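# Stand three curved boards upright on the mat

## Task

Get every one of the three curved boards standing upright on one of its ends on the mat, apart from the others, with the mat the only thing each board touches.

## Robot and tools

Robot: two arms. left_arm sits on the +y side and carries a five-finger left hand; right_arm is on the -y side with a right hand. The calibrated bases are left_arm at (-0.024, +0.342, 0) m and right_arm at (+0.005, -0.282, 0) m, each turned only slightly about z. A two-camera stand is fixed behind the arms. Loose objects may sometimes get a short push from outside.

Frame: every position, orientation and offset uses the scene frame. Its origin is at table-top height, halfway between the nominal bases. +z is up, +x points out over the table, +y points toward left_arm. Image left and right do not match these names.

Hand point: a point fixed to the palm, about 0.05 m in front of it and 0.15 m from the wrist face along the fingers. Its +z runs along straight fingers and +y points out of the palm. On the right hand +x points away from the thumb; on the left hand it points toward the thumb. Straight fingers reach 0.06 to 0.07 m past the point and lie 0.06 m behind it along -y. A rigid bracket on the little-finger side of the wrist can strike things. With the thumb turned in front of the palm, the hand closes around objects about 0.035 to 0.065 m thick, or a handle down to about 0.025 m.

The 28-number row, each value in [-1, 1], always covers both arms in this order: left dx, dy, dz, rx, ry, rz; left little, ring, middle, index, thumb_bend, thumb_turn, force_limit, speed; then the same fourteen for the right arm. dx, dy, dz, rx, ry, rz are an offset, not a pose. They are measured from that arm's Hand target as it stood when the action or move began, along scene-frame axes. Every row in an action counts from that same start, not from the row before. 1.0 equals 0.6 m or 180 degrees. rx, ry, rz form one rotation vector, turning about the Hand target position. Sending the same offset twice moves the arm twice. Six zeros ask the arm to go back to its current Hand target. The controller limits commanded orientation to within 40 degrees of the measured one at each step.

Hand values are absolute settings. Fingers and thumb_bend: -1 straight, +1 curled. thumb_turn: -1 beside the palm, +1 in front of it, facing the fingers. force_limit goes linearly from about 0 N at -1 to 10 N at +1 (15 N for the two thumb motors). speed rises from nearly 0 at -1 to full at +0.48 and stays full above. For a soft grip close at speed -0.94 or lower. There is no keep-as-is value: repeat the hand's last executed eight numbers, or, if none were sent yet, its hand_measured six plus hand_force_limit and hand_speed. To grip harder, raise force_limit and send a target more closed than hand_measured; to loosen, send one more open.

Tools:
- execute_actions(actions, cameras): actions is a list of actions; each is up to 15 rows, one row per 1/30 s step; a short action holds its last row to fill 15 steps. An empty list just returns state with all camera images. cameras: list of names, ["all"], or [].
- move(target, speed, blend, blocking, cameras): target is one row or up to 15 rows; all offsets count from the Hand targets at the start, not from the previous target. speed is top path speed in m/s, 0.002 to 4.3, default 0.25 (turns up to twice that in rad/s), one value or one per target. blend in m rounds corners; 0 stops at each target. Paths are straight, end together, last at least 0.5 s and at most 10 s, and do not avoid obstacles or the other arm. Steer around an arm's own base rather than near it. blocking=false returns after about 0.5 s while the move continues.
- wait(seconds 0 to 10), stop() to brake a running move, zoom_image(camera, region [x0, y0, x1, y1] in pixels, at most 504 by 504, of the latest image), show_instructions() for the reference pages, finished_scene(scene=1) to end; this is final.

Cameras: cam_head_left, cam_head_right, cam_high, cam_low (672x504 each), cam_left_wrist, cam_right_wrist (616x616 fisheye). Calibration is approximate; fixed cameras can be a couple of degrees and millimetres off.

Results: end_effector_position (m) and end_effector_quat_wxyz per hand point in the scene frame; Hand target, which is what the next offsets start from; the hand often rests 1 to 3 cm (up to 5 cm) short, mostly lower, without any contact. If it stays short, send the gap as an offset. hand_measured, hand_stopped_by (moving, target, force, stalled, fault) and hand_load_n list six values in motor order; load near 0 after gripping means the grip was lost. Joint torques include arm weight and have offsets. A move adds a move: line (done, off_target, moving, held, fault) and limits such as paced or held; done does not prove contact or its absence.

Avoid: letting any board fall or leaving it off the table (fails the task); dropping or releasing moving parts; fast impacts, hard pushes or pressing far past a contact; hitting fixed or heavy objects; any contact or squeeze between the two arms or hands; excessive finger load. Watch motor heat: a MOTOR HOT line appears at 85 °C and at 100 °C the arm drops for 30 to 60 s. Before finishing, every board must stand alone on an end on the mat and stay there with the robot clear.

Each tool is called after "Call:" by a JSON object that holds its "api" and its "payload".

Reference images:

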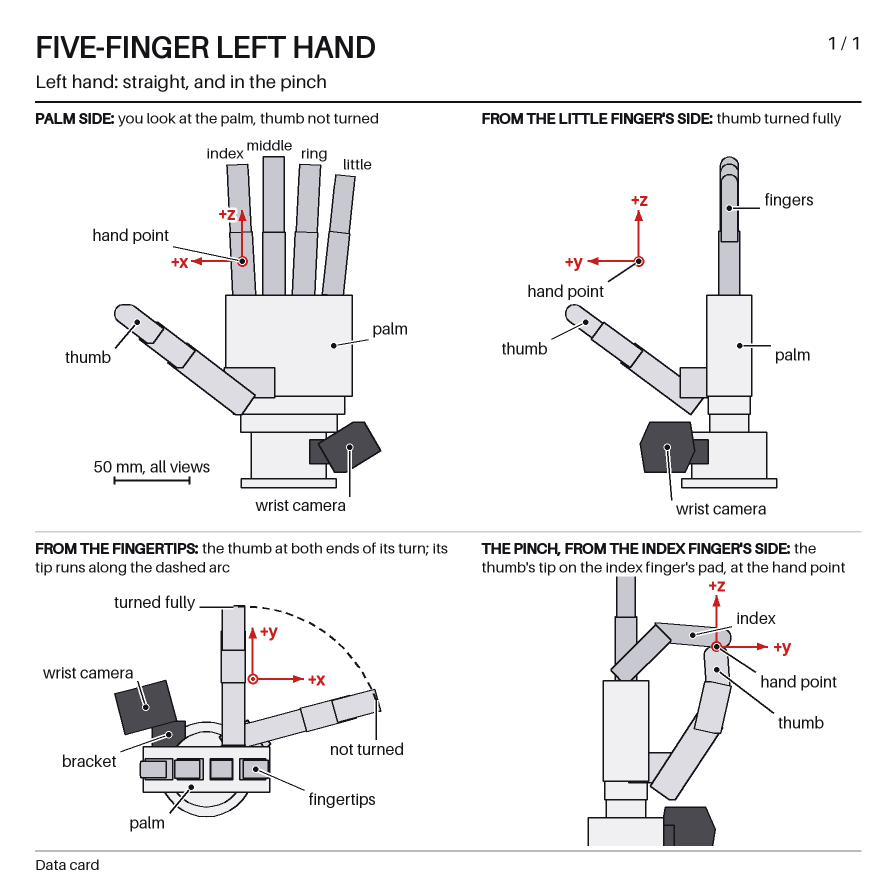

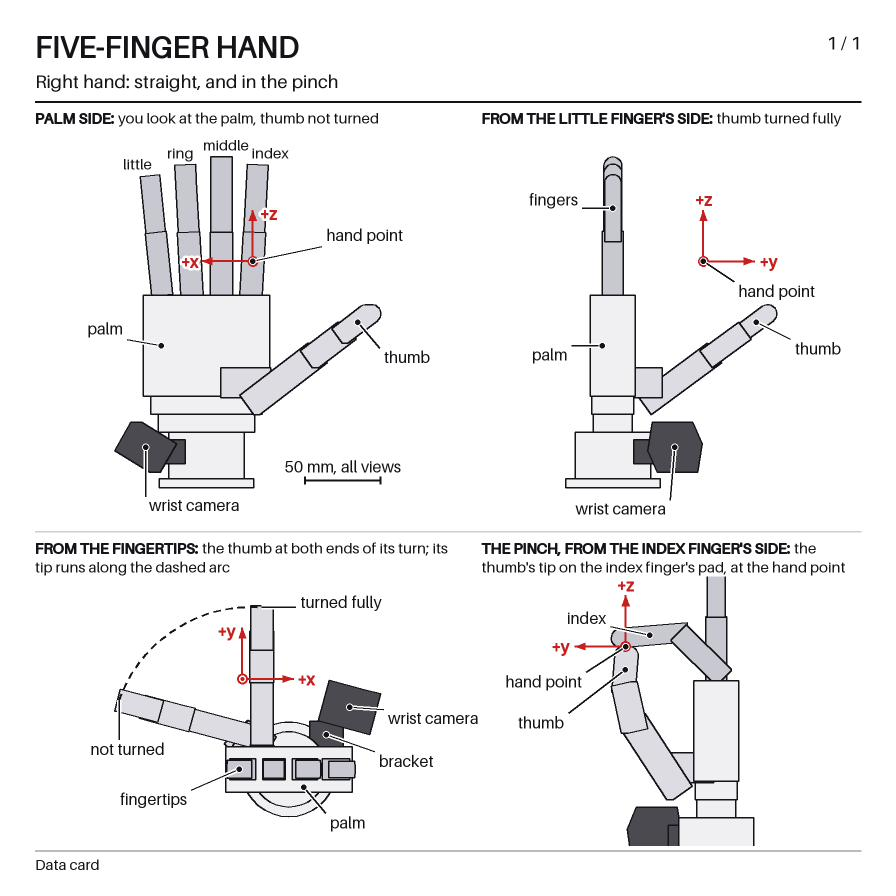

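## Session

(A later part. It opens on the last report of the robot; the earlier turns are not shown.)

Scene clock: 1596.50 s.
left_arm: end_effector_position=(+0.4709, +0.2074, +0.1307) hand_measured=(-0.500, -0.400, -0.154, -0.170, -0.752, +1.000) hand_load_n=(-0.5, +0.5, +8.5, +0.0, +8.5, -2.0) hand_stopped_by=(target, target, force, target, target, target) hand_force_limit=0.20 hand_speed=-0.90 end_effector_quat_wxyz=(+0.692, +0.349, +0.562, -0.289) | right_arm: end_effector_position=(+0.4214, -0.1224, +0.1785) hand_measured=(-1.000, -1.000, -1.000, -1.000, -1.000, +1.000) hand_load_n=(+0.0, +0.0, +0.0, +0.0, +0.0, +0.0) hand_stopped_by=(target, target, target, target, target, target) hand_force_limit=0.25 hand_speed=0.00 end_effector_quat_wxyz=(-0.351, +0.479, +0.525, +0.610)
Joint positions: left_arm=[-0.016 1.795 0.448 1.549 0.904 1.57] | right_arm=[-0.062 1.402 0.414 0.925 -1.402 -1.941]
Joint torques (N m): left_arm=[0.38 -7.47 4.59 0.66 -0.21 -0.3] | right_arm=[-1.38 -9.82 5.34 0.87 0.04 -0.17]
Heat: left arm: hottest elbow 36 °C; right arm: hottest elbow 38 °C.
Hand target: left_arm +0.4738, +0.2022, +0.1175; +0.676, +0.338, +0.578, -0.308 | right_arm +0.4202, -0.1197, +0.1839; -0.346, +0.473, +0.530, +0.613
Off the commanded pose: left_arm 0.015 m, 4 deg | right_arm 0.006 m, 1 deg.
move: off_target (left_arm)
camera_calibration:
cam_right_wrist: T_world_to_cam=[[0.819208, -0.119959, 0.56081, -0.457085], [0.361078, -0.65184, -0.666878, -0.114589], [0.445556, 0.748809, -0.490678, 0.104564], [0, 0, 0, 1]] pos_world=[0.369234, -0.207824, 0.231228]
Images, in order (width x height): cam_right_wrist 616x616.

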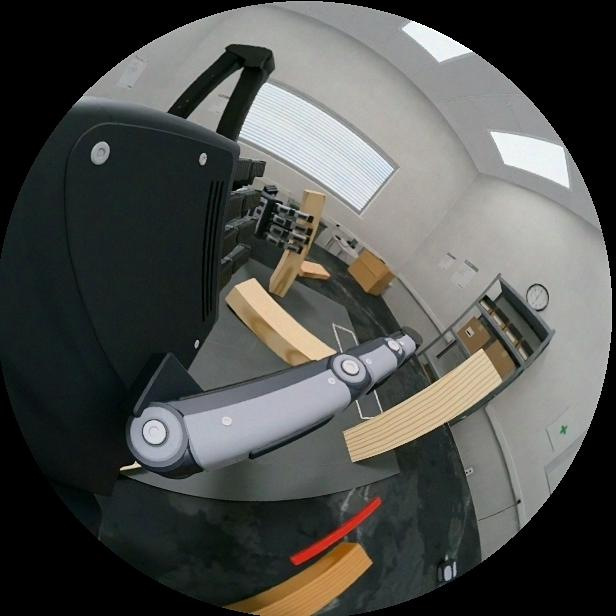

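Call:
{"api": "move", "payload": {"target": [-0.003, 0, 0.02, 0, -0.01, 0, -0.5, -0.4, 0.1, -0.17, -0.75, 1, 0.2, -0.9, 0, 0, 0, 0, 0, 0, -1, -1, -1, -1, -1, 1, 0.25, 0], "speed": 0.05, "cameras": ["cam_right_wrist"]}}

Call:
{"api": "zoom_image", "payload": {"camera": "cam_right_wrist", "region": [255, 255, 305, 305]}}

Call:
{"api": "zoom_image", "payload": {"camera": "cam_right_wrist", "region": [295, 180, 340, 225]}}

Scene clock: 1620.90 s.
left_arm: end_effector_position=(+0.4709, +0.2073, +0.1316) hand_measured=(-0.500, -0.400, -0.154, -0.170, -0.752, +1.000) hand_load_n=(+0.0, +0.0, +8.5, +0.0, +8.5, -1.0) hand_stopped_by=(target, target, force, target, target, target) hand_force_limit=0.20 hand_speed=-0.90 end_effector_quat_wxyz=(+0.692, +0.349, +0.562, -0.290) | right_arm: end_effector_position=(+0.4214, -0.1224, +0.1785) hand_measured=(-1.000, -1.000, -1.000, -1.000, -1.000, +1.000) hand_load_n=(+0.0, +0.0, +0.0, +0.0, +0.0, +0.5) hand_stopped_by=(target, target, target, target, target, target) hand_force_limit=0.25 hand_speed=0.00 end_effector_quat_wxyz=(-0.351, +0.479, +0.525, +0.610)
Joint positions: left_arm=[-0.016 1.792 0.448 1.549 0.904 1.567] | right_arm=[-0.062 1.402 0.414 0.925 -1.402 -1.941]
Joint torques (N m): left_arm=[0.32 -9 4.37 1.06 -0.21 -0.21] | right_arm=[-1.44 -9.82 5.34 0.87 0.04 -0.17]
Heat: left arm: hottest elbow 36 °C; right arm: hottest elbow 38 °C.
Hand target: left_arm +0.4720, +0.2022, +0.1294; +0.685, +0.343, +0.567, -0.303 | right_arm +0.4202, -0.1197, +0.1839; -0.346, +0.473, +0.530, +0.613
Off the commanded pose: left_arm 0.006 m, 2 deg | right_arm 0.006 m, 1 deg.
move: done
camera_calibration:
cam_right_wrist: T_world_to_cam=[[0.819208, -0.119959, 0.56081, -0.457085], [0.361078, -0.65184, -0.666878, -0.114589], [0.445556, 0.748809, -0.490678, 0.104564], [0, 0, 0, 1]] pos_world=[0.369234, -0.207824, 0.231228]
Images, in order (width x height): cam_right_wrist 616x616.

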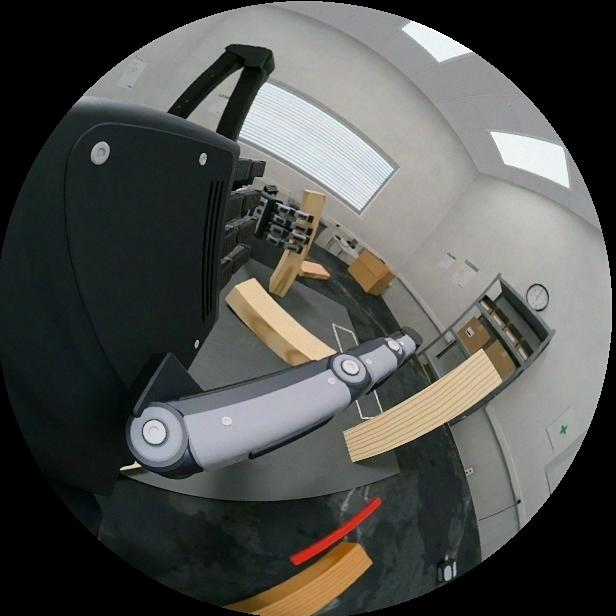

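Scaled by 10.080 from the camera's 616x616 image, which has a finer 880x880 frame.

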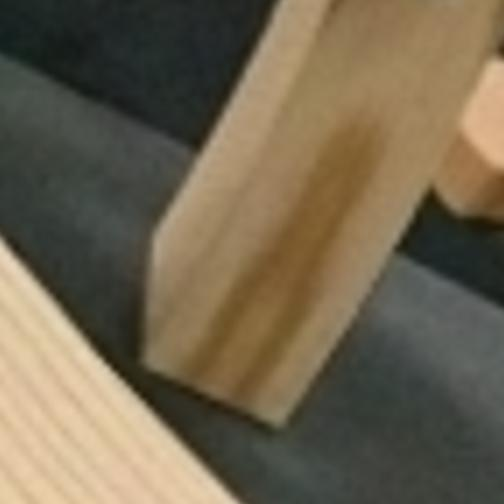

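Scaled by 11.200 from the camera's 616x616 image, which has a finer 880x880 frame.

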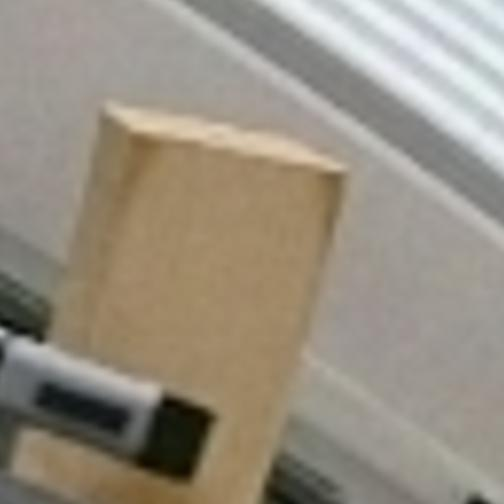

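Call:
{"api": "move", "payload": {"target": [0.006, 0, 0.0, 0, 0, 0, -0.5, -0.4, 0.1, -0.17, -0.75, 1, 0.2, -0.9, 0, 0, 0, 0, 0, 0, -1, -1, -1, -1, -1, 1, 0.25, 0], "speed": 0.05, "cameras": ["cam_right_wrist"]}}

Call:
{"api": "zoom_image", "payload": {"camera": "cam_right_wrist", "region": [255, 255, 305, 305]}}

Call:
{"api": "zoom_image", "payload": {"camera": "cam_right_wrist", "region": [295, 180, 340, 225]}}

Scene clock: 1628.90 s.
left_arm: end_effector_position=(+0.4709, +0.2073, +0.1317) hand_measured=(-0.500, -0.400, -0.154, -0.170, -0.752, +1.000) hand_load_n=(+0.0, +0.0, +8.5, +0.0, +8.5, -1.0) hand_stopped_by=(target, target, force, target, target, target) hand_force_limit=0.20 hand_speed=-0.90 end_effector_quat_wxyz=(+0.692, +0.348, +0.562, -0.290) | right_arm: end_effector_position=(+0.4214, -0.1224, +0.1785) hand_measured=(-1.000, -1.000, -1.000, -1.000, -1.000, +1.000) hand_load_n=(+0.0, +0.0, +0.0, +0.0, +0.0, +0.5) hand_stopped_by=(target, target, target, target, target, target) hand_force_limit=0.25 hand_speed=0.00 end_effector_quat_wxyz=(-0.351, +0.479, +0.525, +0.610)
Joint positions: left_arm=[-0.016 1.792 0.448 1.549 0.904 1.566] | right_arm=[-0.062 1.402 0.414 0.925 -1.402 -1.941]
Joint torques (N m): left_arm=[0.44 -8.47 5.19 0.83 -0.18 -0.24] | right_arm=[-1.38 -9.88 5.34 0.87 0.04 -0.17]
Heat: left arm: hottest elbow 36 °C; right arm: hottest elbow 38 °C.
Hand target: left_arm +0.4756, +0.2022, +0.1296; +0.685, +0.343, +0.567, -0.303 | right_arm +0.4202, -0.1197, +0.1839; -0.346, +0.473, +0.530, +0.613
Off the commanded pose: left_arm 0.007 m, 2 deg | right_arm 0.006 m, 1 deg.
move: done
camera_calibration:
cam_right_wrist: T_world_to_cam=[[0.819208, -0.119959, 0.56081, -0.457085], [0.361078, -0.65184, -0.666878, -0.114589], [0.445556, 0.748809, -0.490678, 0.104564], [0, 0, 0, 1]] pos_world=[0.369234, -0.207824, 0.231228]
Images, in order (width x height): cam_right_wrist 616x616.

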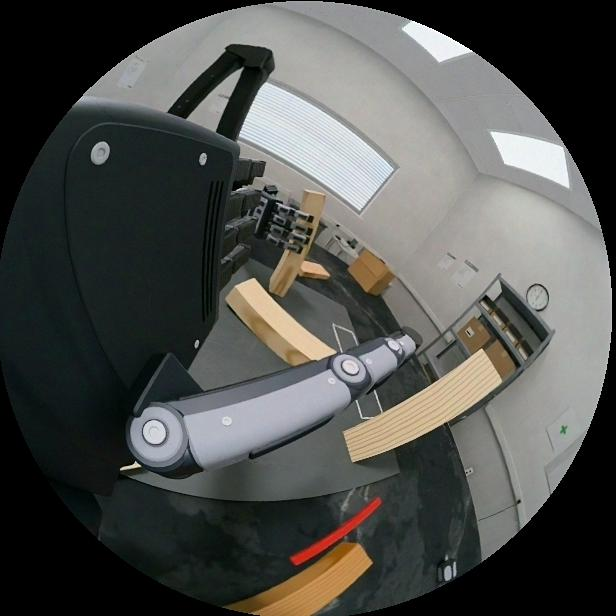

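Scaled by 10.080 from the camera's 616x616 image, which has a finer 880x880 frame.

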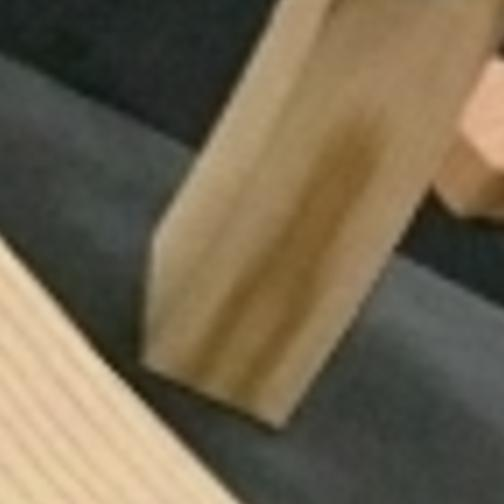

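Scaled by 11.200 from the camera's 616x616 image, which has a finer 880x880 frame.

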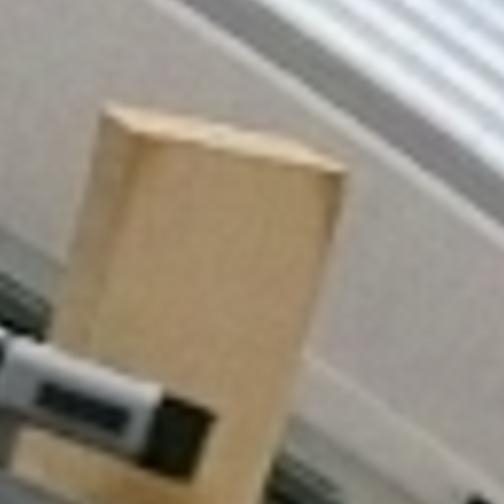

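Call:
{"api": "execute_actions", "payload": {"actions": [[[0, 0, 0, 0, 0, 0, -0.7, -0.7, -1, -1, -1, 1, 0.2, 0.5, 0, 0, 0, 0, 0, 0, -1, -1, -1, -1, -1, 1, 0.25, 0]]], "cameras": ["cam_low", "cam_right_wrist", "cam_head_left"]}}

Call:
{"api": "zoom_image", "payload": {"camera": "cam_right_wrist", "region": [250, 180, 350, 310]}}

Scene clock: 1639.00 s.
left_arm: end_effector_position=(+0.4708, +0.2070, +0.1288) hand_measured=(-0.700, -0.700, -1.000, -1.000, -1.000, +1.000) hand_load_n=(+0.0, +0.0, +0.0, +0.0, +0.0, +0.5) hand_stopped_by=(target, target, target, target, target, target) hand_force_limit=0.20 hand_speed=0.50 end_effector_quat_wxyz=(+0.688, +0.343, +0.567, -0.296) | right_arm: end_effector_position=(+0.4214, -0.1224, +0.1785) hand_measured=(-1.000, -1.000, -1.000, -1.000, -1.000, +1.000) hand_load_n=(+0.0, +0.0, +0.0, +0.0, +0.0, +0.0) hand_stopped_by=(target, target, target, target, target, target) hand_force_limit=0.25 hand_speed=0.00 end_effector_quat_wxyz=(-0.351, +0.479, +0.525, +0.610)
Joint positions: left_arm=[-0.016 1.792 0.448 1.541 0.904 1.553] | right_arm=[-0.062 1.402 0.414 0.925 -1.402 -1.941]
Joint torques (N m): left_arm=[0.44 -8.53 5.19 1.14 -0.18 -0.1] | right_arm=[-1.32 -9.82 5.37 0.88 0.04 -0.17]
Heat: left arm: hottest elbow 36 °C; right arm: hottest elbow 38 °C.
Hand target: left_arm +0.4756, +0.2023, +0.1296; +0.685, +0.343, +0.567, -0.303 | right_arm +0.4202, -0.1197, +0.1839; -0.346, +0.473, +0.530, +0.613
Off the commanded pose: left_arm 0.007 m, 1 deg | right_arm 0.006 m, 1 deg.
Step readings (end_effector_position of left_arm | right_arm):
0: (+0.4709, +0.2073, +0.1317) | (+0.4214, -0.1224, +0.1785)
1: (+0.4709, +0.2073, +0.1317) | (+0.4214, -0.1224, +0.1785)
2: (+0.4709, +0.2073, +0.1317) | (+0.4214, -0.1224, +0.1785)
4: (+0.4709, +0.2072, +0.1306) | (+0.4214, -0.1224, +0.1785)
8: (+0.4709, +0.2071, +0.1292) | (+0.4214, -0.1224, +0.1785)
15: (+0.4708, +0.2071, +0.1289) | (+0.4214, -0.1224, +0.1785)
camera_calibration:
cam_right_wrist: T_world_to_cam=[[0.819208, -0.119959, 0.56081, -0.457085], [0.361078, -0.65184, -0.666878, -0.114589], [0.445556, 0.748809, -0.490678, 0.104564], [0, 0, 0, 1]] pos_world=[0.369234, -0.207824, 0.231228]
Images, in order (width x height): cam_head_left 672x504, cam_low 672x504, cam_right_wrist 616x616.

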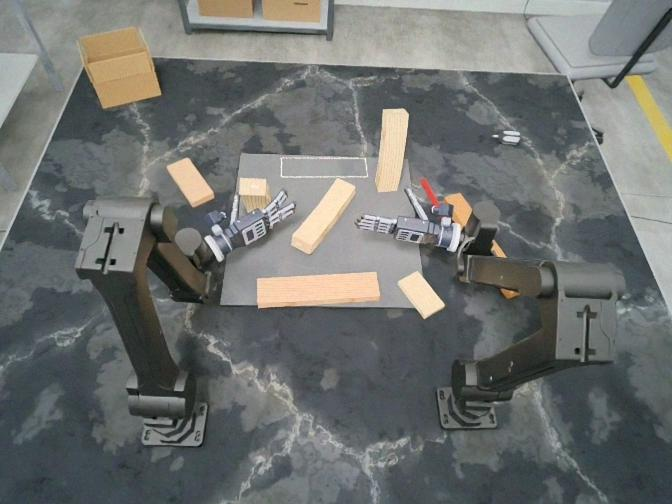

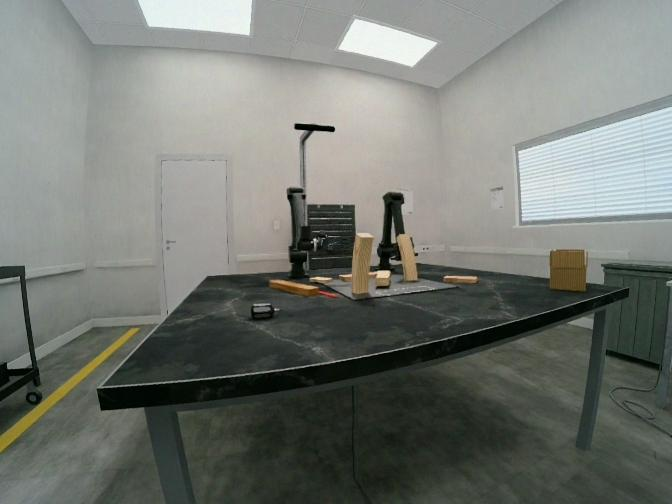

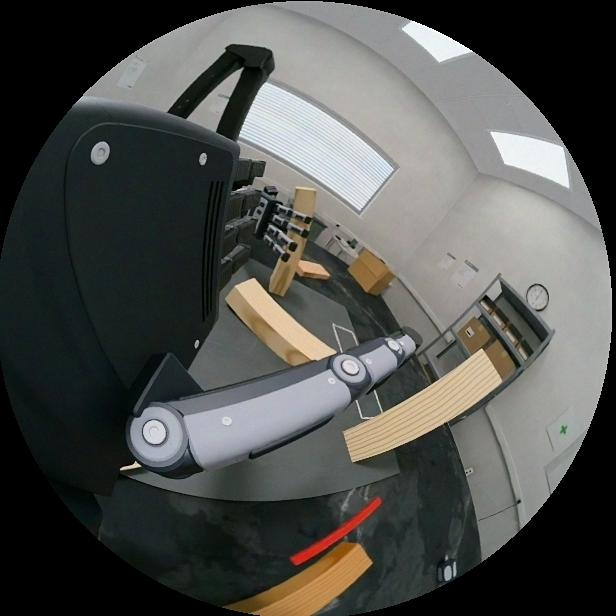

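Scaled by 3.877 from the camera's 616x616 image, which has a finer 880x880 frame.

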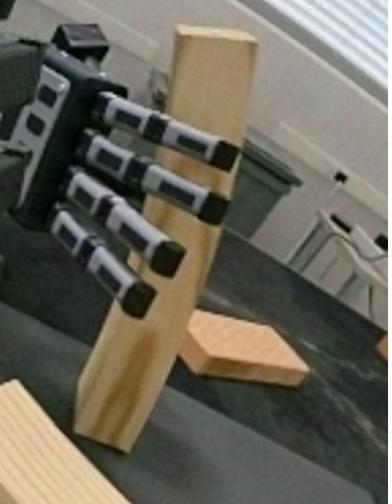

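Call:
{"api": "move", "payload": {"target": [0.02, 0, 0, 0, 0, 0, -0.7, -0.7, -1, -1, -1, 1, 0.2, 0.5, 0, 0, 0, 0, 0, 0, -1, -1, -1, -1, -1, 1, 0.25, 0], "speed": 0.02, "cameras": ["cam_low", "cam_right_wrist"]}}

Call:
{"api": "zoom_image", "payload": {"camera": "cam_right_wrist", "region": [250, 180, 350, 310]}}

Scene clock: 1654.70 s.
left_arm: end_effector_position=(+0.4780, +0.2063, +0.1305) hand_measured=(-0.700, -0.700, -1.000, -1.000, -1.000, +1.000) hand_load_n=(+0.0, +0.0, +0.0, +0.0, +0.0, +0.0) hand_stopped_by=(target, target, target, target, target, target) hand_force_limit=0.20 hand_speed=0.50 end_effector_quat_wxyz=(+0.687, +0.344, +0.567, -0.297) | right_arm: end_effector_position=(+0.4214, -0.1224, +0.1785) hand_measured=(-1.000, -1.000, -1.000, -1.000, -1.000, +1.000) hand_load_n=(+0.0, +0.0, +0.0, +0.0, +0.0, +0.0) hand_stopped_by=(target, target, target, target, target, target) hand_force_limit=0.25 hand_speed=0.00 end_effector_quat_wxyz=(-0.351, +0.479, +0.525, +0.610)
Joint positions: left_arm=[-0.016 1.792 0.468 1.521 0.906 1.553] | right_arm=[-0.062 1.402 0.414 0.925 -1.402 -1.941]
Joint torques (N m): left_arm=[0.56 -7.71 6.32 1.13 -0.17 -0.1] | right_arm=[-1.38 -9.82 5.34 0.85 0.03 -0.17]
Heat: left arm: hottest elbow 36 °C; right arm: hottest elbow 38 °C.
Hand target: left_arm +0.4876, +0.2024, +0.1294; +0.685, +0.342, +0.567, -0.303 | right_arm +0.4202, -0.1197, +0.1839; -0.346, +0.473, +0.530, +0.613
Off the commanded pose: left_arm 0.011 m, 1 deg | right_arm 0.006 m, 1 deg.
move: off_target (left_arm)
camera_calibration:
cam_right_wrist: T_world_to_cam=[[0.819208, -0.119959, 0.56081, -0.457085], [0.361078, -0.65184, -0.666878, -0.114589], [0.445556, 0.748809, -0.490678, 0.104564], [0, 0, 0, 1]] pos_world=[0.369234, -0.207824, 0.231228]
Images, in order (width x height): cam_low 672x504, cam_right_wrist 616x616.

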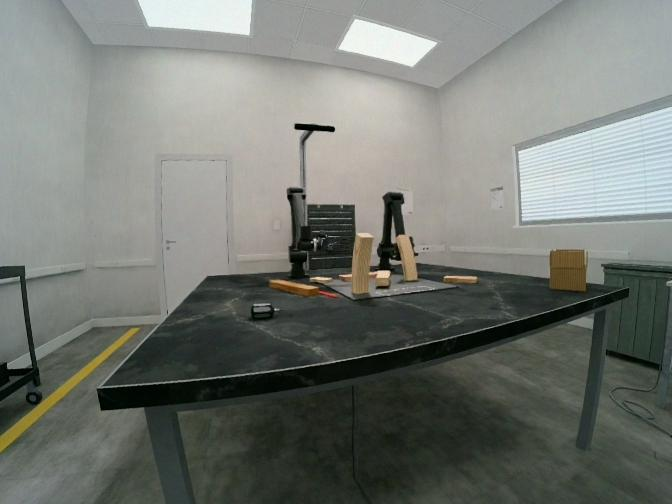

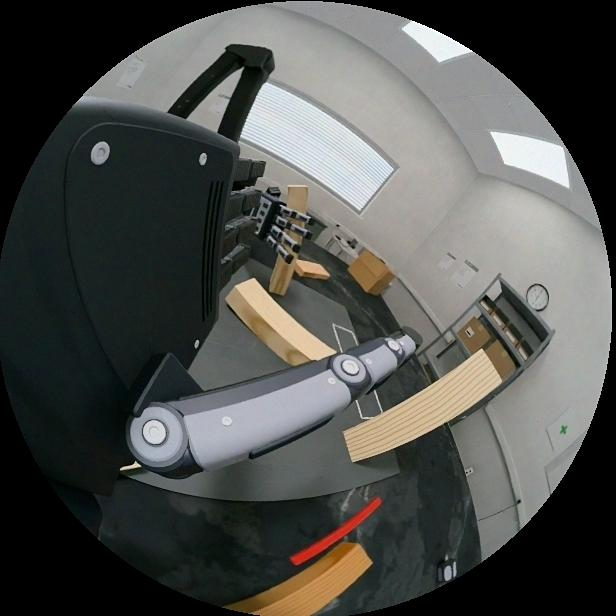

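Scaled by 3.877 from the camera's 616x616 image, which has a finer 880x880 frame.

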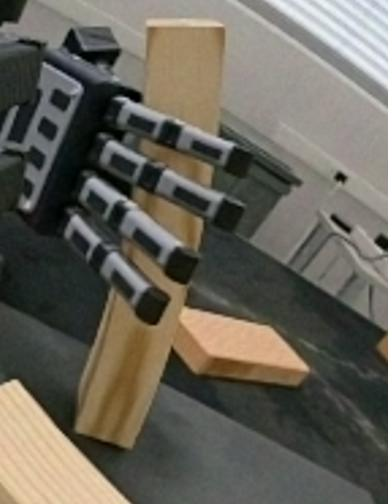

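Call:
{"api": "move", "payload": {"target": [0.033, 0, 0, 0, 0, 0, -0.7, -0.7, -1, -1, -1, 1, 0.2, 0.5, 0, 0, 0, 0, 0, 0, -1, -1, -1, -1, -1, 1, 0.25, 0], "speed": 0.02, "cameras": ["cam_low", "cam_right_wrist"]}}

Call:
{"api": "zoom_image", "payload": {"camera": "cam_right_wrist", "region": [250, 180, 350, 310]}}

Scene clock: 1664.40 s.
left_arm: end_effector_position=(+0.4978, +0.2055, +0.1319) hand_measured=(-0.700, -0.700, -1.000, -1.000, -1.000, +1.000) hand_load_n=(+0.0, +0.0, +0.0, +0.0, -0.5, +0.5) hand_stopped_by=(target, target, target, target, target, target) hand_force_limit=0.20 hand_speed=0.50 end_effector_quat_wxyz=(+0.688, +0.344, +0.565, -0.297) | right_arm: end_effector_position=(+0.4214, -0.1224, +0.1785) hand_measured=(-1.000, -1.000, -1.000, -1.000, -1.000, +1.000) hand_load_n=(+0.0, +0.0, +0.0, +0.0, +0.0, +0.5) hand_stopped_by=(target, target, target, target, target, target) hand_force_limit=0.25 hand_speed=0.00 end_effector_quat_wxyz=(-0.351, +0.479, +0.525, +0.610)
Joint positions: left_arm=[-0.016 1.811 0.523 1.489 0.906 1.552] | right_arm=[-0.062 1.402 0.414 0.925 -1.402 -1.941]
Joint torques (N m): left_arm=[0.67 -7.94 6.71 1.2 -0.09 -0.11] | right_arm=[-1.38 -9.88 5.31 0.88 0.04 -0.17]
Heat: left arm: hottest elbow 37 °C; right arm: hottest elbow 38 °C.
Hand target: left_arm +0.5075, +0.2024, +0.1294; +0.685, +0.342, +0.567, -0.303 | right_arm +0.4202, -0.1197, +0.1839; -0.346, +0.473, +0.530, +0.613
Off the commanded pose: left_arm 0.010 m, 1 deg | right_arm 0.006 m, 1 deg.
move: done
camera_calibration:
cam_right_wrist: T_world_to_cam=[[0.819208, -0.119959, 0.56081, -0.457085], [0.361078, -0.65184, -0.666878, -0.114589], [0.445556, 0.748809, -0.490678, 0.104564], [0, 0, 0, 1]] pos_world=[0.369234, -0.207824, 0.231228]
Images, in order (width x height): cam_low 672x504, cam_right_wrist 616x616.

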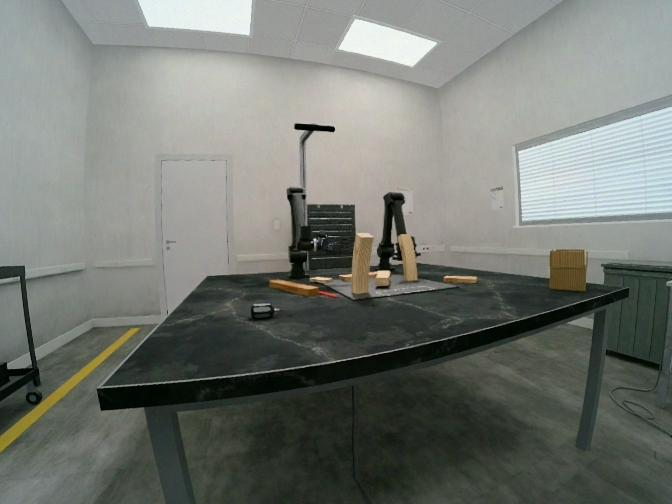

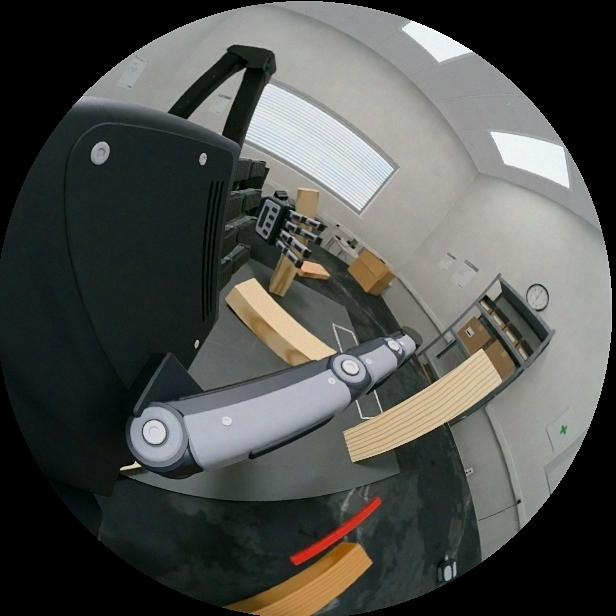

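Scaled by 3.877 from the camera's 616x616 image, which has a finer 880x880 frame.

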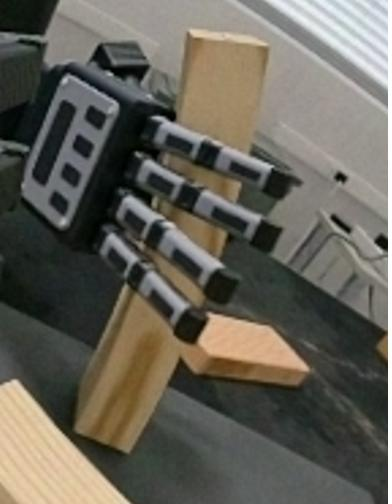

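Call:
{"api": "move", "payload": {"target": [0.02, 0, 0, 0, 0, 0, -0.7, -0.7, -1, -1, -1, 1, 0.2, 0.5, 0, 0, 0, 0, 0, 0, -1, -1, -1, -1, -1, 1, 0.25, 0], "speed": 0.02, "cameras": ["cam_right_wrist"]}}

Call:
{"api": "zoom_image", "payload": {"camera": "cam_right_wrist", "region": [250, 180, 350, 310]}}

Call:
{"api": "zoom_image", "payload": {"camera": "cam_right_wrist", "region": [255, 255, 305, 305]}}

Scene clock: 1671.40 s.
left_arm: end_effector_position=(+0.5096, +0.2051, +0.1317) hand_measured=(-0.700, -0.700, -1.000, -1.000, -1.000, +1.000) hand_load_n=(+0.0, +0.0, +0.0, +0.0, +0.0, +0.5) hand_stopped_by=(target, target, target, target, target, target) hand_force_limit=0.20 hand_speed=0.50 end_effector_quat_wxyz=(+0.688, +0.344, +0.566, -0.297) | right_arm: end_effector_position=(+0.4214, -0.1224, +0.1785) hand_measured=(-1.000, -1.000, -1.000, -1.000, -1.000, +1.000) hand_load_n=(+0.0, +0.0, +0.0, +0.0, +0.0, +0.5) hand_stopped_by=(target, target, target, target, target, target) hand_force_limit=0.25 hand_speed=0.00 end_effector_quat_wxyz=(-0.351, +0.479, +0.525, +0.610)
Joint positions: left_arm=[-0.016 1.825 0.556 1.47 0.906 1.551] | right_arm=[-0.062 1.402 0.414 0.925 -1.402 -1.941]
Joint torques (N m): left_arm=[0.79 -8.47 6.89 1.2 -0.06 -0.1] | right_arm=[-1.38 -9.76 5.34 0.85 0.04 -0.17]
Heat: left arm: hottest elbow 37 °C; right arm: hottest elbow 38 °C.
Hand target: left_arm +0.5194, +0.2024, +0.1293; +0.685, +0.342, +0.567, -0.303 | right_arm +0.4202, -0.1197, +0.1839; -0.346, +0.473, +0.530, +0.613
Off the commanded pose: left_arm 0.011 m, 1 deg | right_arm 0.006 m, 1 deg.
move: off_target (left_arm)
camera_calibration:
cam_right_wrist: T_world_to_cam=[[0.819208, -0.119959, 0.56081, -0.457085], [0.361078, -0.65184, -0.666878, -0.114589], [0.445556, 0.748809, -0.490678, 0.104564], [0, 0, 0, 1]] pos_world=[0.369234, -0.207824, 0.231228]
Images, in order (width x height): cam_right_wrist 616x616.

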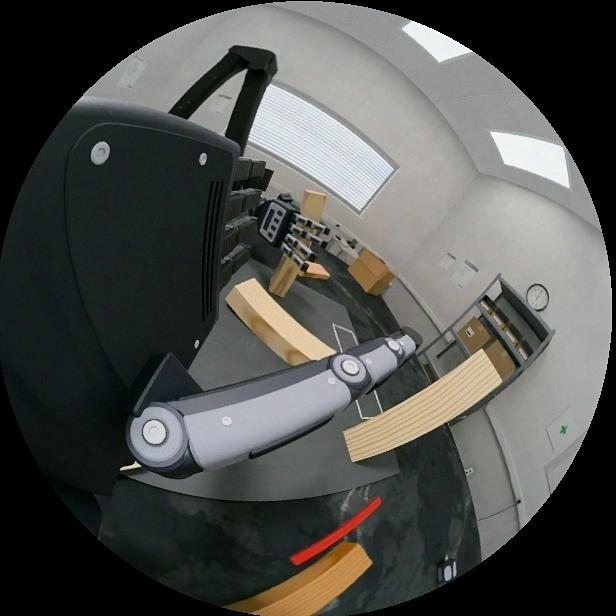

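Scaled by 3.877 from the camera's 616x616 image, which has a finer 880x880 frame.

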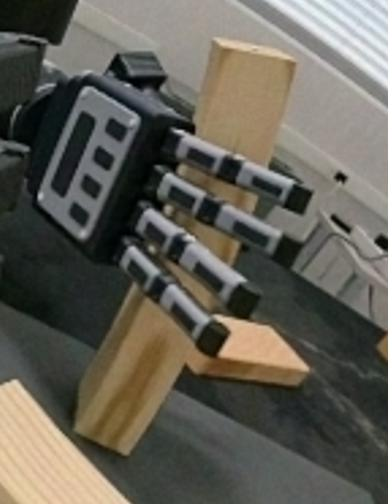

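Scaled by 10.080 from the camera's 616x616 image, which has a finer 880x880 frame.

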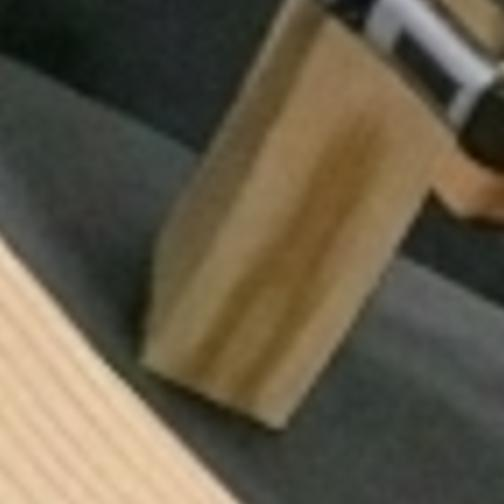

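Call:
{"api": "move", "payload": {"target": [0.008, 0, 0, 0, 0, 0, -0.7, -0.7, -1, -1, -1, 1, 0.2, 0.5, 0, 0, 0, 0, 0, 0, -1, -1, -1, -1, -1, 1, 0.25, 0], "speed": 0.02, "cameras": ["cam_right_wrist"]}}

Call:
{"api": "zoom_image", "payload": {"camera": "cam_right_wrist", "region": [295, 180, 340, 225]}}

Call:
{"api": "zoom_image", "payload": {"camera": "cam_right_wrist", "region": [255, 255, 305, 305]}}

Scene clock: 1680.40 s.
left_arm: end_effector_position=(+0.5142, +0.2048, +0.1317) hand_measured=(-0.700, -0.700, -1.000, -1.000, -1.000, +1.000) hand_load_n=(+0.0, +0.0, +0.0, +0.0, +0.0, +0.0) hand_stopped_by=(target, target, target, target, target, target) hand_force_limit=0.20 hand_speed=0.50 end_effector_quat_wxyz=(+0.688, +0.344, +0.566, -0.297) | right_arm: end_effector_position=(+0.4214, -0.1224, +0.1785) hand_measured=(-1.000, -1.000, -1.000, -1.000, -1.000, +1.000) hand_load_n=(+0.0, +0.0, +0.0, +0.0, +0.0, +0.0) hand_stopped_by=(target, target, target, target, target, target) hand_force_limit=0.25 hand_speed=0.00 end_effector_quat_wxyz=(-0.351, +0.479, +0.525, +0.610)
Joint positions: left_arm=[-0.016 1.83 0.569 1.462 0.906 1.551] | right_arm=[-0.062 1.402 0.414 0.925 -1.402 -1.941]
Joint torques (N m): left_arm=[0.79 -8.53 6.99 1.22 -0.04 -0.11] | right_arm=[-1.38 -9.82 5.34 0.85 0.04 -0.17]
Heat: left arm: hottest elbow 37 °C; right arm: hottest elbow 38 °C.
Hand target: left_arm +0.5242, +0.2023, +0.1294; +0.685, +0.342, +0.567, -0.303 | right_arm +0.4202, -0.1197, +0.1839; -0.346, +0.473, +0.530, +0.613
Off the commanded pose: left_arm 0.011 m, 1 deg | right_arm 0.006 m, 1 deg.
move: off_target (left_arm)
camera_calibration:
cam_right_wrist: T_world_to_cam=[[0.819208, -0.119959, 0.56081, -0.457085], [0.361078, -0.65184, -0.666878, -0.114589], [0.445556, 0.748809, -0.490678, 0.104564], [0, 0, 0, 1]] pos_world=[0.369234, -0.207824, 0.231228]
Images, in order (width x height): cam_right_wrist 616x616.

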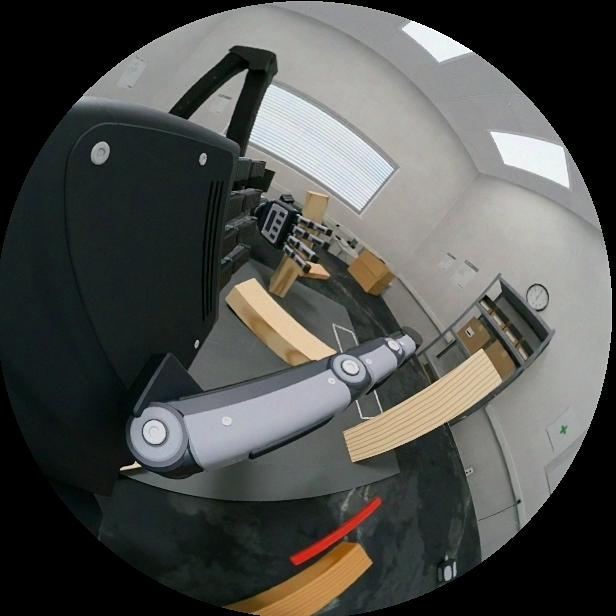

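Scaled by 11.200 from the camera's 616x616 image, which has a finer 880x880 frame.

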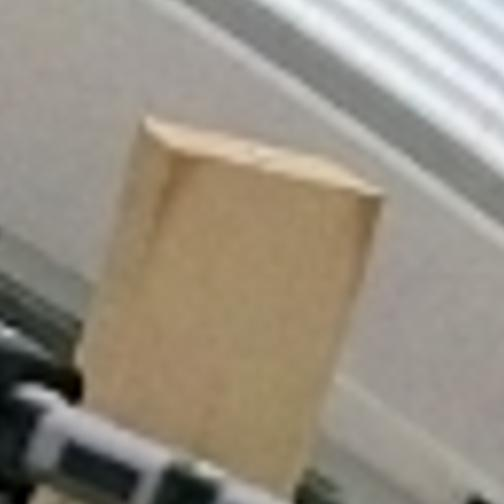

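Scaled by 10.080 from the camera's 616x616 image, which has a finer 880x880 frame.

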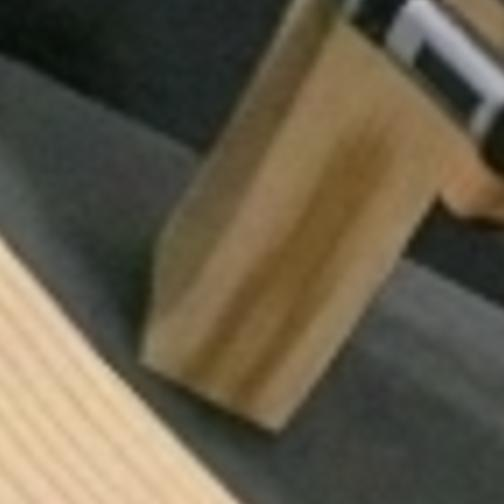

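Call:
{"api": "move", "payload": {"target": [-0.01, 0, 0, 0, 0, 0, -0.7, -0.7, -1, -1, -1, 1, 0.2, 0.5, 0, 0, 0, 0, 0, 0, -1, -1, -1, -1, -1, 1, 0.25, 0], "speed": 0.01, "cameras": ["cam_right_wrist"]}}

Call:
{"api": "zoom_image", "payload": {"camera": "cam_right_wrist", "region": [295, 180, 340, 225]}}

Call:
{"api": "zoom_image", "payload": {"camera": "cam_right_wrist", "region": [255, 255, 305, 305]}}

Scene clock: 1688.20 s.
left_arm: end_effector_position=(+0.5142, +0.2048, +0.1317) hand_measured=(-0.700, -0.700, -1.000, -1.000, -1.000, +1.000) hand_load_n=(+0.0, +0.0, +0.0, +0.0, +0.0, +0.5) hand_stopped_by=(target, target, target, target, target, target) hand_force_limit=0.20 hand_speed=0.50 end_effector_quat_wxyz=(+0.688, +0.344, +0.566, -0.297) | right_arm: end_effector_position=(+0.4214, -0.1224, +0.1785) hand_measured=(-1.000, -1.000, -1.000, -1.000, -1.000, +1.000) hand_load_n=(+0.0, +0.0, +0.0, +0.0, -0.5, +0.5) hand_stopped_by=(target, target, target, target, target, target) hand_force_limit=0.25 hand_speed=0.00 end_effector_quat_wxyz=(-0.351, +0.479, +0.525, +0.610)
Joint positions: left_arm=[-0.016 1.83 0.569 1.462 0.906 1.551] | right_arm=[-0.062 1.402 0.414 0.925 -1.402 -1.941]
Joint torques (N m): left_arm=[0.91 -9.11 5.72 1.5 -0.06 -0.1] | right_arm=[-1.38 -9.82 5.34 0.85 0.04 -0.17]
Heat: left arm: hottest elbow 38 °C; right arm: hottest elbow 38 °C.
Hand target: left_arm +0.5182, +0.2023, +0.1295; +0.685, +0.343, +0.567, -0.303 | right_arm +0.4202, -0.1197, +0.1839; -0.346, +0.473, +0.530, +0.613
Off the commanded pose: left_arm 0.005 m, 1 deg | right_arm 0.006 m, 1 deg.
move: done
camera_calibration:
cam_right_wrist: T_world_to_cam=[[0.819208, -0.119959, 0.56081, -0.457085], [0.361078, -0.65184, -0.666878, -0.114589], [0.445556, 0.748809, -0.490678, 0.104564], [0, 0, 0, 1]] pos_world=[0.369234, -0.207824, 0.231228]
Images, in order (width x height): cam_right_wrist 616x616.

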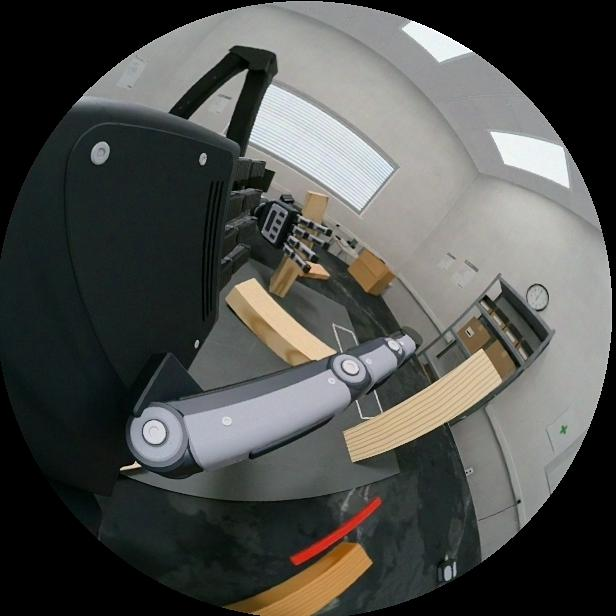

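Scaled by 11.200 from the camera's 616x616 image, which has a finer 880x880 frame.

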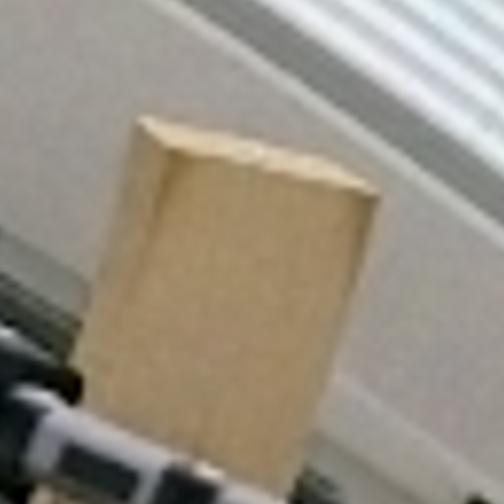

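Scaled by 10.080 from the camera's 616x616 image, which has a finer 880x880 frame.

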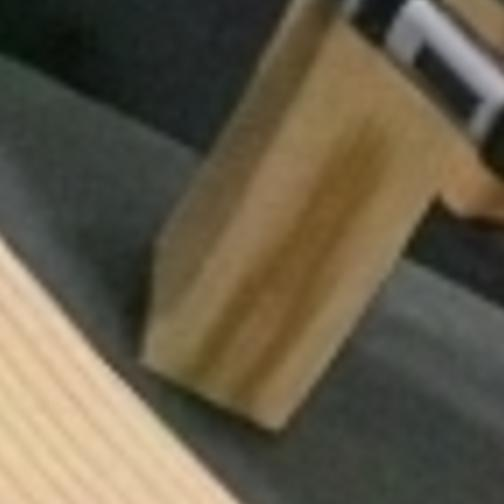

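Call:
{"api": "move", "payload": {"target": [-0.008, 0, 0, 0, 0, 0, -0.7, -0.7, -1, -1, -1, 1, 0.2, 0.5, 0, 0, 0, 0, 0, 0, -1, -1, -1, -1, -1, 1, 0.25, 0], "speed": 0.01, "cameras": ["cam_right_wrist"]}}

Call:
{"api": "zoom_image", "payload": {"camera": "cam_right_wrist", "region": [295, 180, 340, 225]}}

Call:
{"api": "zoom_image", "payload": {"camera": "cam_right_wrist", "region": [255, 255, 305, 305]}}

Scene clock: 1694.47 s.
left_arm: end_effector_position=(+0.5142, +0.2048, +0.1317) hand_measured=(-0.700, -0.700, -1.000, -1.000, -1.000, +1.000) hand_load_n=(+0.0, +0.0, +0.0, +0.0, +0.0, +0.0) hand_stopped_by=(target, target, target, target, target, target) hand_force_limit=0.20 hand_speed=0.50 end_effector_quat_wxyz=(+0.688, +0.344, +0.566, -0.297) | right_arm: end_effector_position=(+0.4214, -0.1224, +0.1785) hand_measured=(-1.000, -1.000, -1.000, -1.000, -1.000, +1.000) hand_load_n=(+0.0, +0.0, -0.5, +0.0, +0.0, +0.0) hand_stopped_by=(target, target, target, target, target, target) hand_force_limit=0.25 hand_speed=0.00 end_effector_quat_wxyz=(-0.351, +0.479, +0.525, +0.610)
Joint positions: left_arm=[-0.016 1.83 0.569 1.462 0.906 1.551] | right_arm=[-0.062 1.402 0.414 0.925 -1.402 -1.941]
Joint torques (N m): left_arm=[0.79 -9.47 4.63 1.81 -0.08 -0.1] | right_arm=[-1.26 -9.82 5.33 0.87 0.04 -0.17]
Heat: left arm: hottest elbow 38 °C; right arm: hottest elbow 38 °C.
Hand target: left_arm +0.5134, +0.2023, +0.1295; +0.685, +0.343, +0.567, -0.303 | right_arm +0.4202, -0.1197, +0.1839; -0.346, +0.473, +0.530, +0.613
Off the commanded pose: left_arm 0.003 m, 1 deg | right_arm 0.006 m, 1 deg.
move: done
camera_calibration:
cam_right_wrist: T_world_to_cam=[[0.819208, -0.119959, 0.56081, -0.457085], [0.361078, -0.65184, -0.666878, -0.114589], [0.445556, 0.748809, -0.490678, 0.104564], [0, 0, 0, 1]] pos_world=[0.369234, -0.207824, 0.231228]
Images, in order (width x height): cam_right_wrist 616x616.

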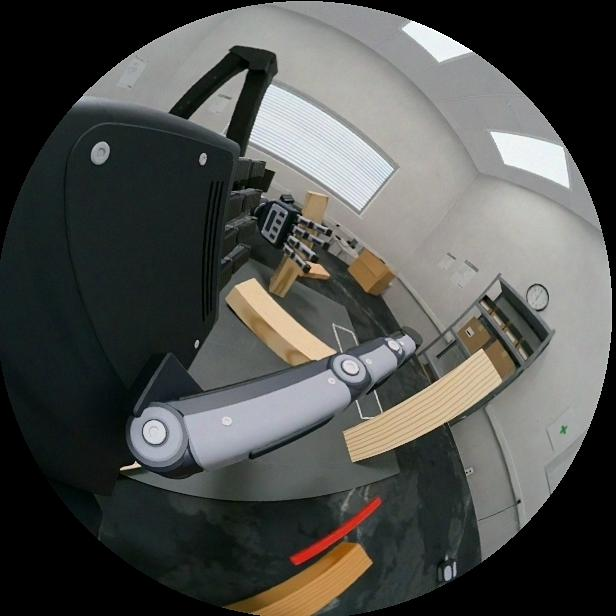

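Scaled by 11.200 from the camera's 616x616 image, which has a finer 880x880 frame.

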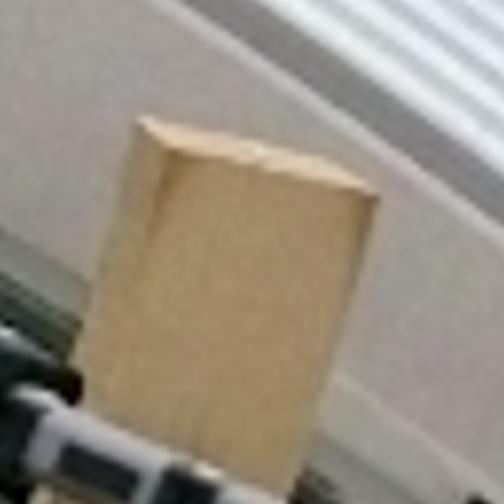

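Scaled by 10.080 from the camera's 616x616 image, which has a finer 880x880 frame.

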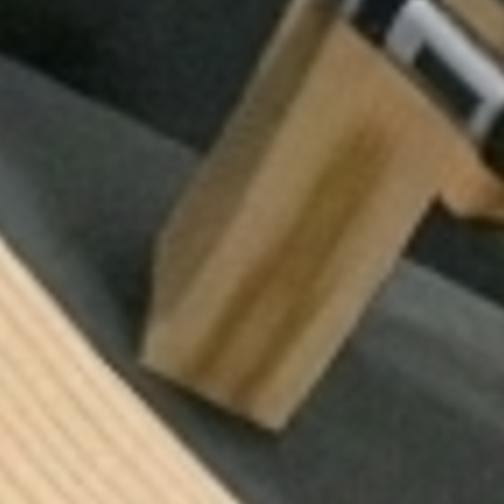

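Call:
{"api": "move", "payload": {"target": [-0.01, 0, 0, 0, 0, 0, -0.7, -0.7, -1, -1, -1, 1, 0.2, 0.5, 0, 0, 0, 0, 0, 0, -1, -1, -1, -1, -1, 1, 0.25, 0], "speed": 0.01, "cameras": ["cam_right_wrist"]}}

Call:
{"api": "zoom_image", "payload": {"camera": "cam_right_wrist", "region": [295, 180, 340, 225]}}

Call:
{"api": "zoom_image", "payload": {"camera": "cam_right_wrist", "region": [255, 255, 305, 305]}}

Scene clock: 1703.43 s.
left_arm: end_effector_position=(+0.5114, +0.2049, +0.1288) hand_measured=(-0.700, -0.700, -1.000, -1.000, -1.000, +1.000) hand_load_n=(+0.0, +0.0, +0.0, +0.0, +0.0, +0.0) hand_stopped_by=(target, target, target, target, target, target) hand_force_limit=0.20 hand_speed=0.50 end_effector_quat_wxyz=(+0.686, +0.343, +0.569, -0.298) | right_arm: end_effector_position=(+0.4214, -0.1224, +0.1785) hand_measured=(-1.000, -1.000, -1.000, -1.000, -1.000, +1.000) hand_load_n=(+0.0, +0.0, +0.0, +0.0, +0.0, +0.0) hand_stopped_by=(target, target, target, target, target, target) hand_force_limit=0.25 hand_speed=0.00 end_effector_quat_wxyz=(-0.351, +0.479, +0.525, +0.610)
Joint positions: left_arm=[-0.016 1.83 0.561 1.462 0.906 1.551] | right_arm=[-0.062 1.402 0.414 0.925 -1.402 -1.941]
Joint torques (N m): left_arm=[0.67 -10.05 3.88 2.17 -0.1 -0.09] | right_arm=[-1.38 -9.82 5.33 0.87 0.04 -0.17]
Heat: left arm: hottest elbow 38 °C; right arm: hottest elbow 38 °C.
Hand target: left_arm +0.5074, +0.2023, +0.1294; +0.685, +0.342, +0.567, -0.303 | right_arm +0.4202, -0.1197, +0.1839; -0.346, +0.473, +0.530, +0.613
Off the commanded pose: left_arm 0.005 m, 1 deg | right_arm 0.006 m, 1 deg.
move: done
camera_calibration:
cam_right_wrist: T_world_to_cam=[[0.819208, -0.119959, 0.56081, -0.457085], [0.361078, -0.65184, -0.666878, -0.114589], [0.445556, 0.748809, -0.490678, 0.104564], [0, 0, 0, 1]] pos_world=[0.369234, -0.207824, 0.231228]
Images, in order (width x height): cam_right_wrist 616x616.

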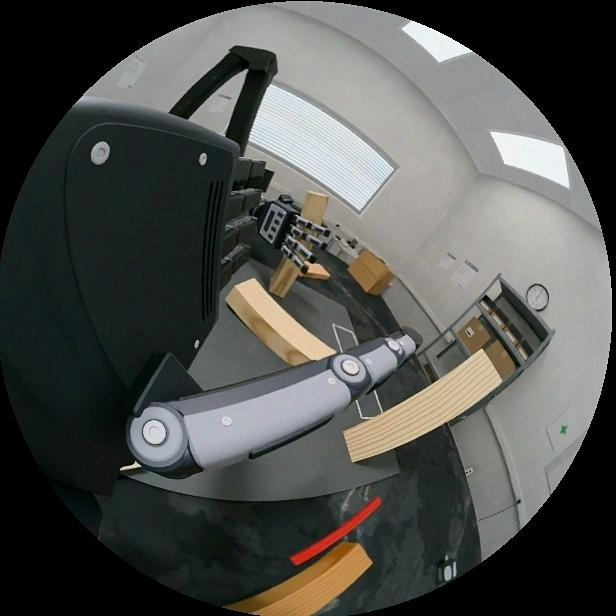

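Scaled by 11.200 from the camera's 616x616 image, which has a finer 880x880 frame.

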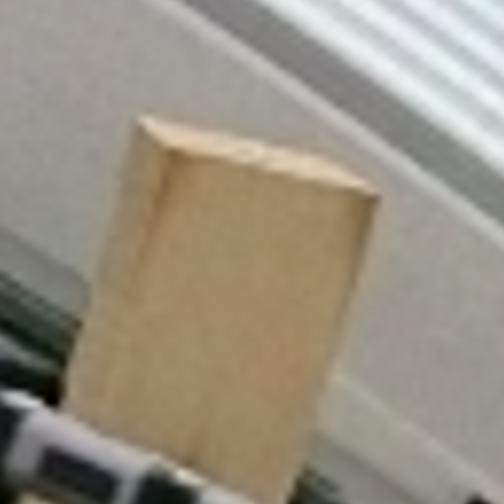

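Scaled by 10.080 from the camera's 616x616 image, which has a finer 880x880 frame.

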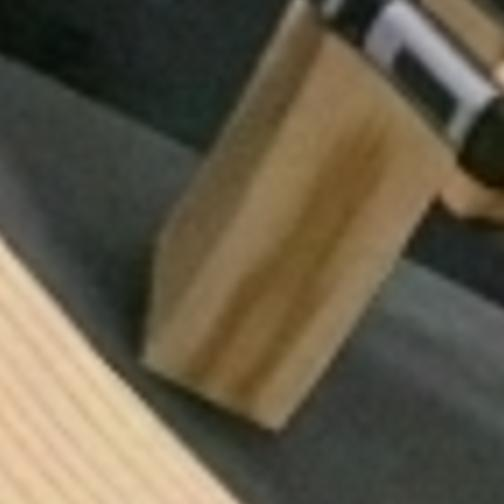

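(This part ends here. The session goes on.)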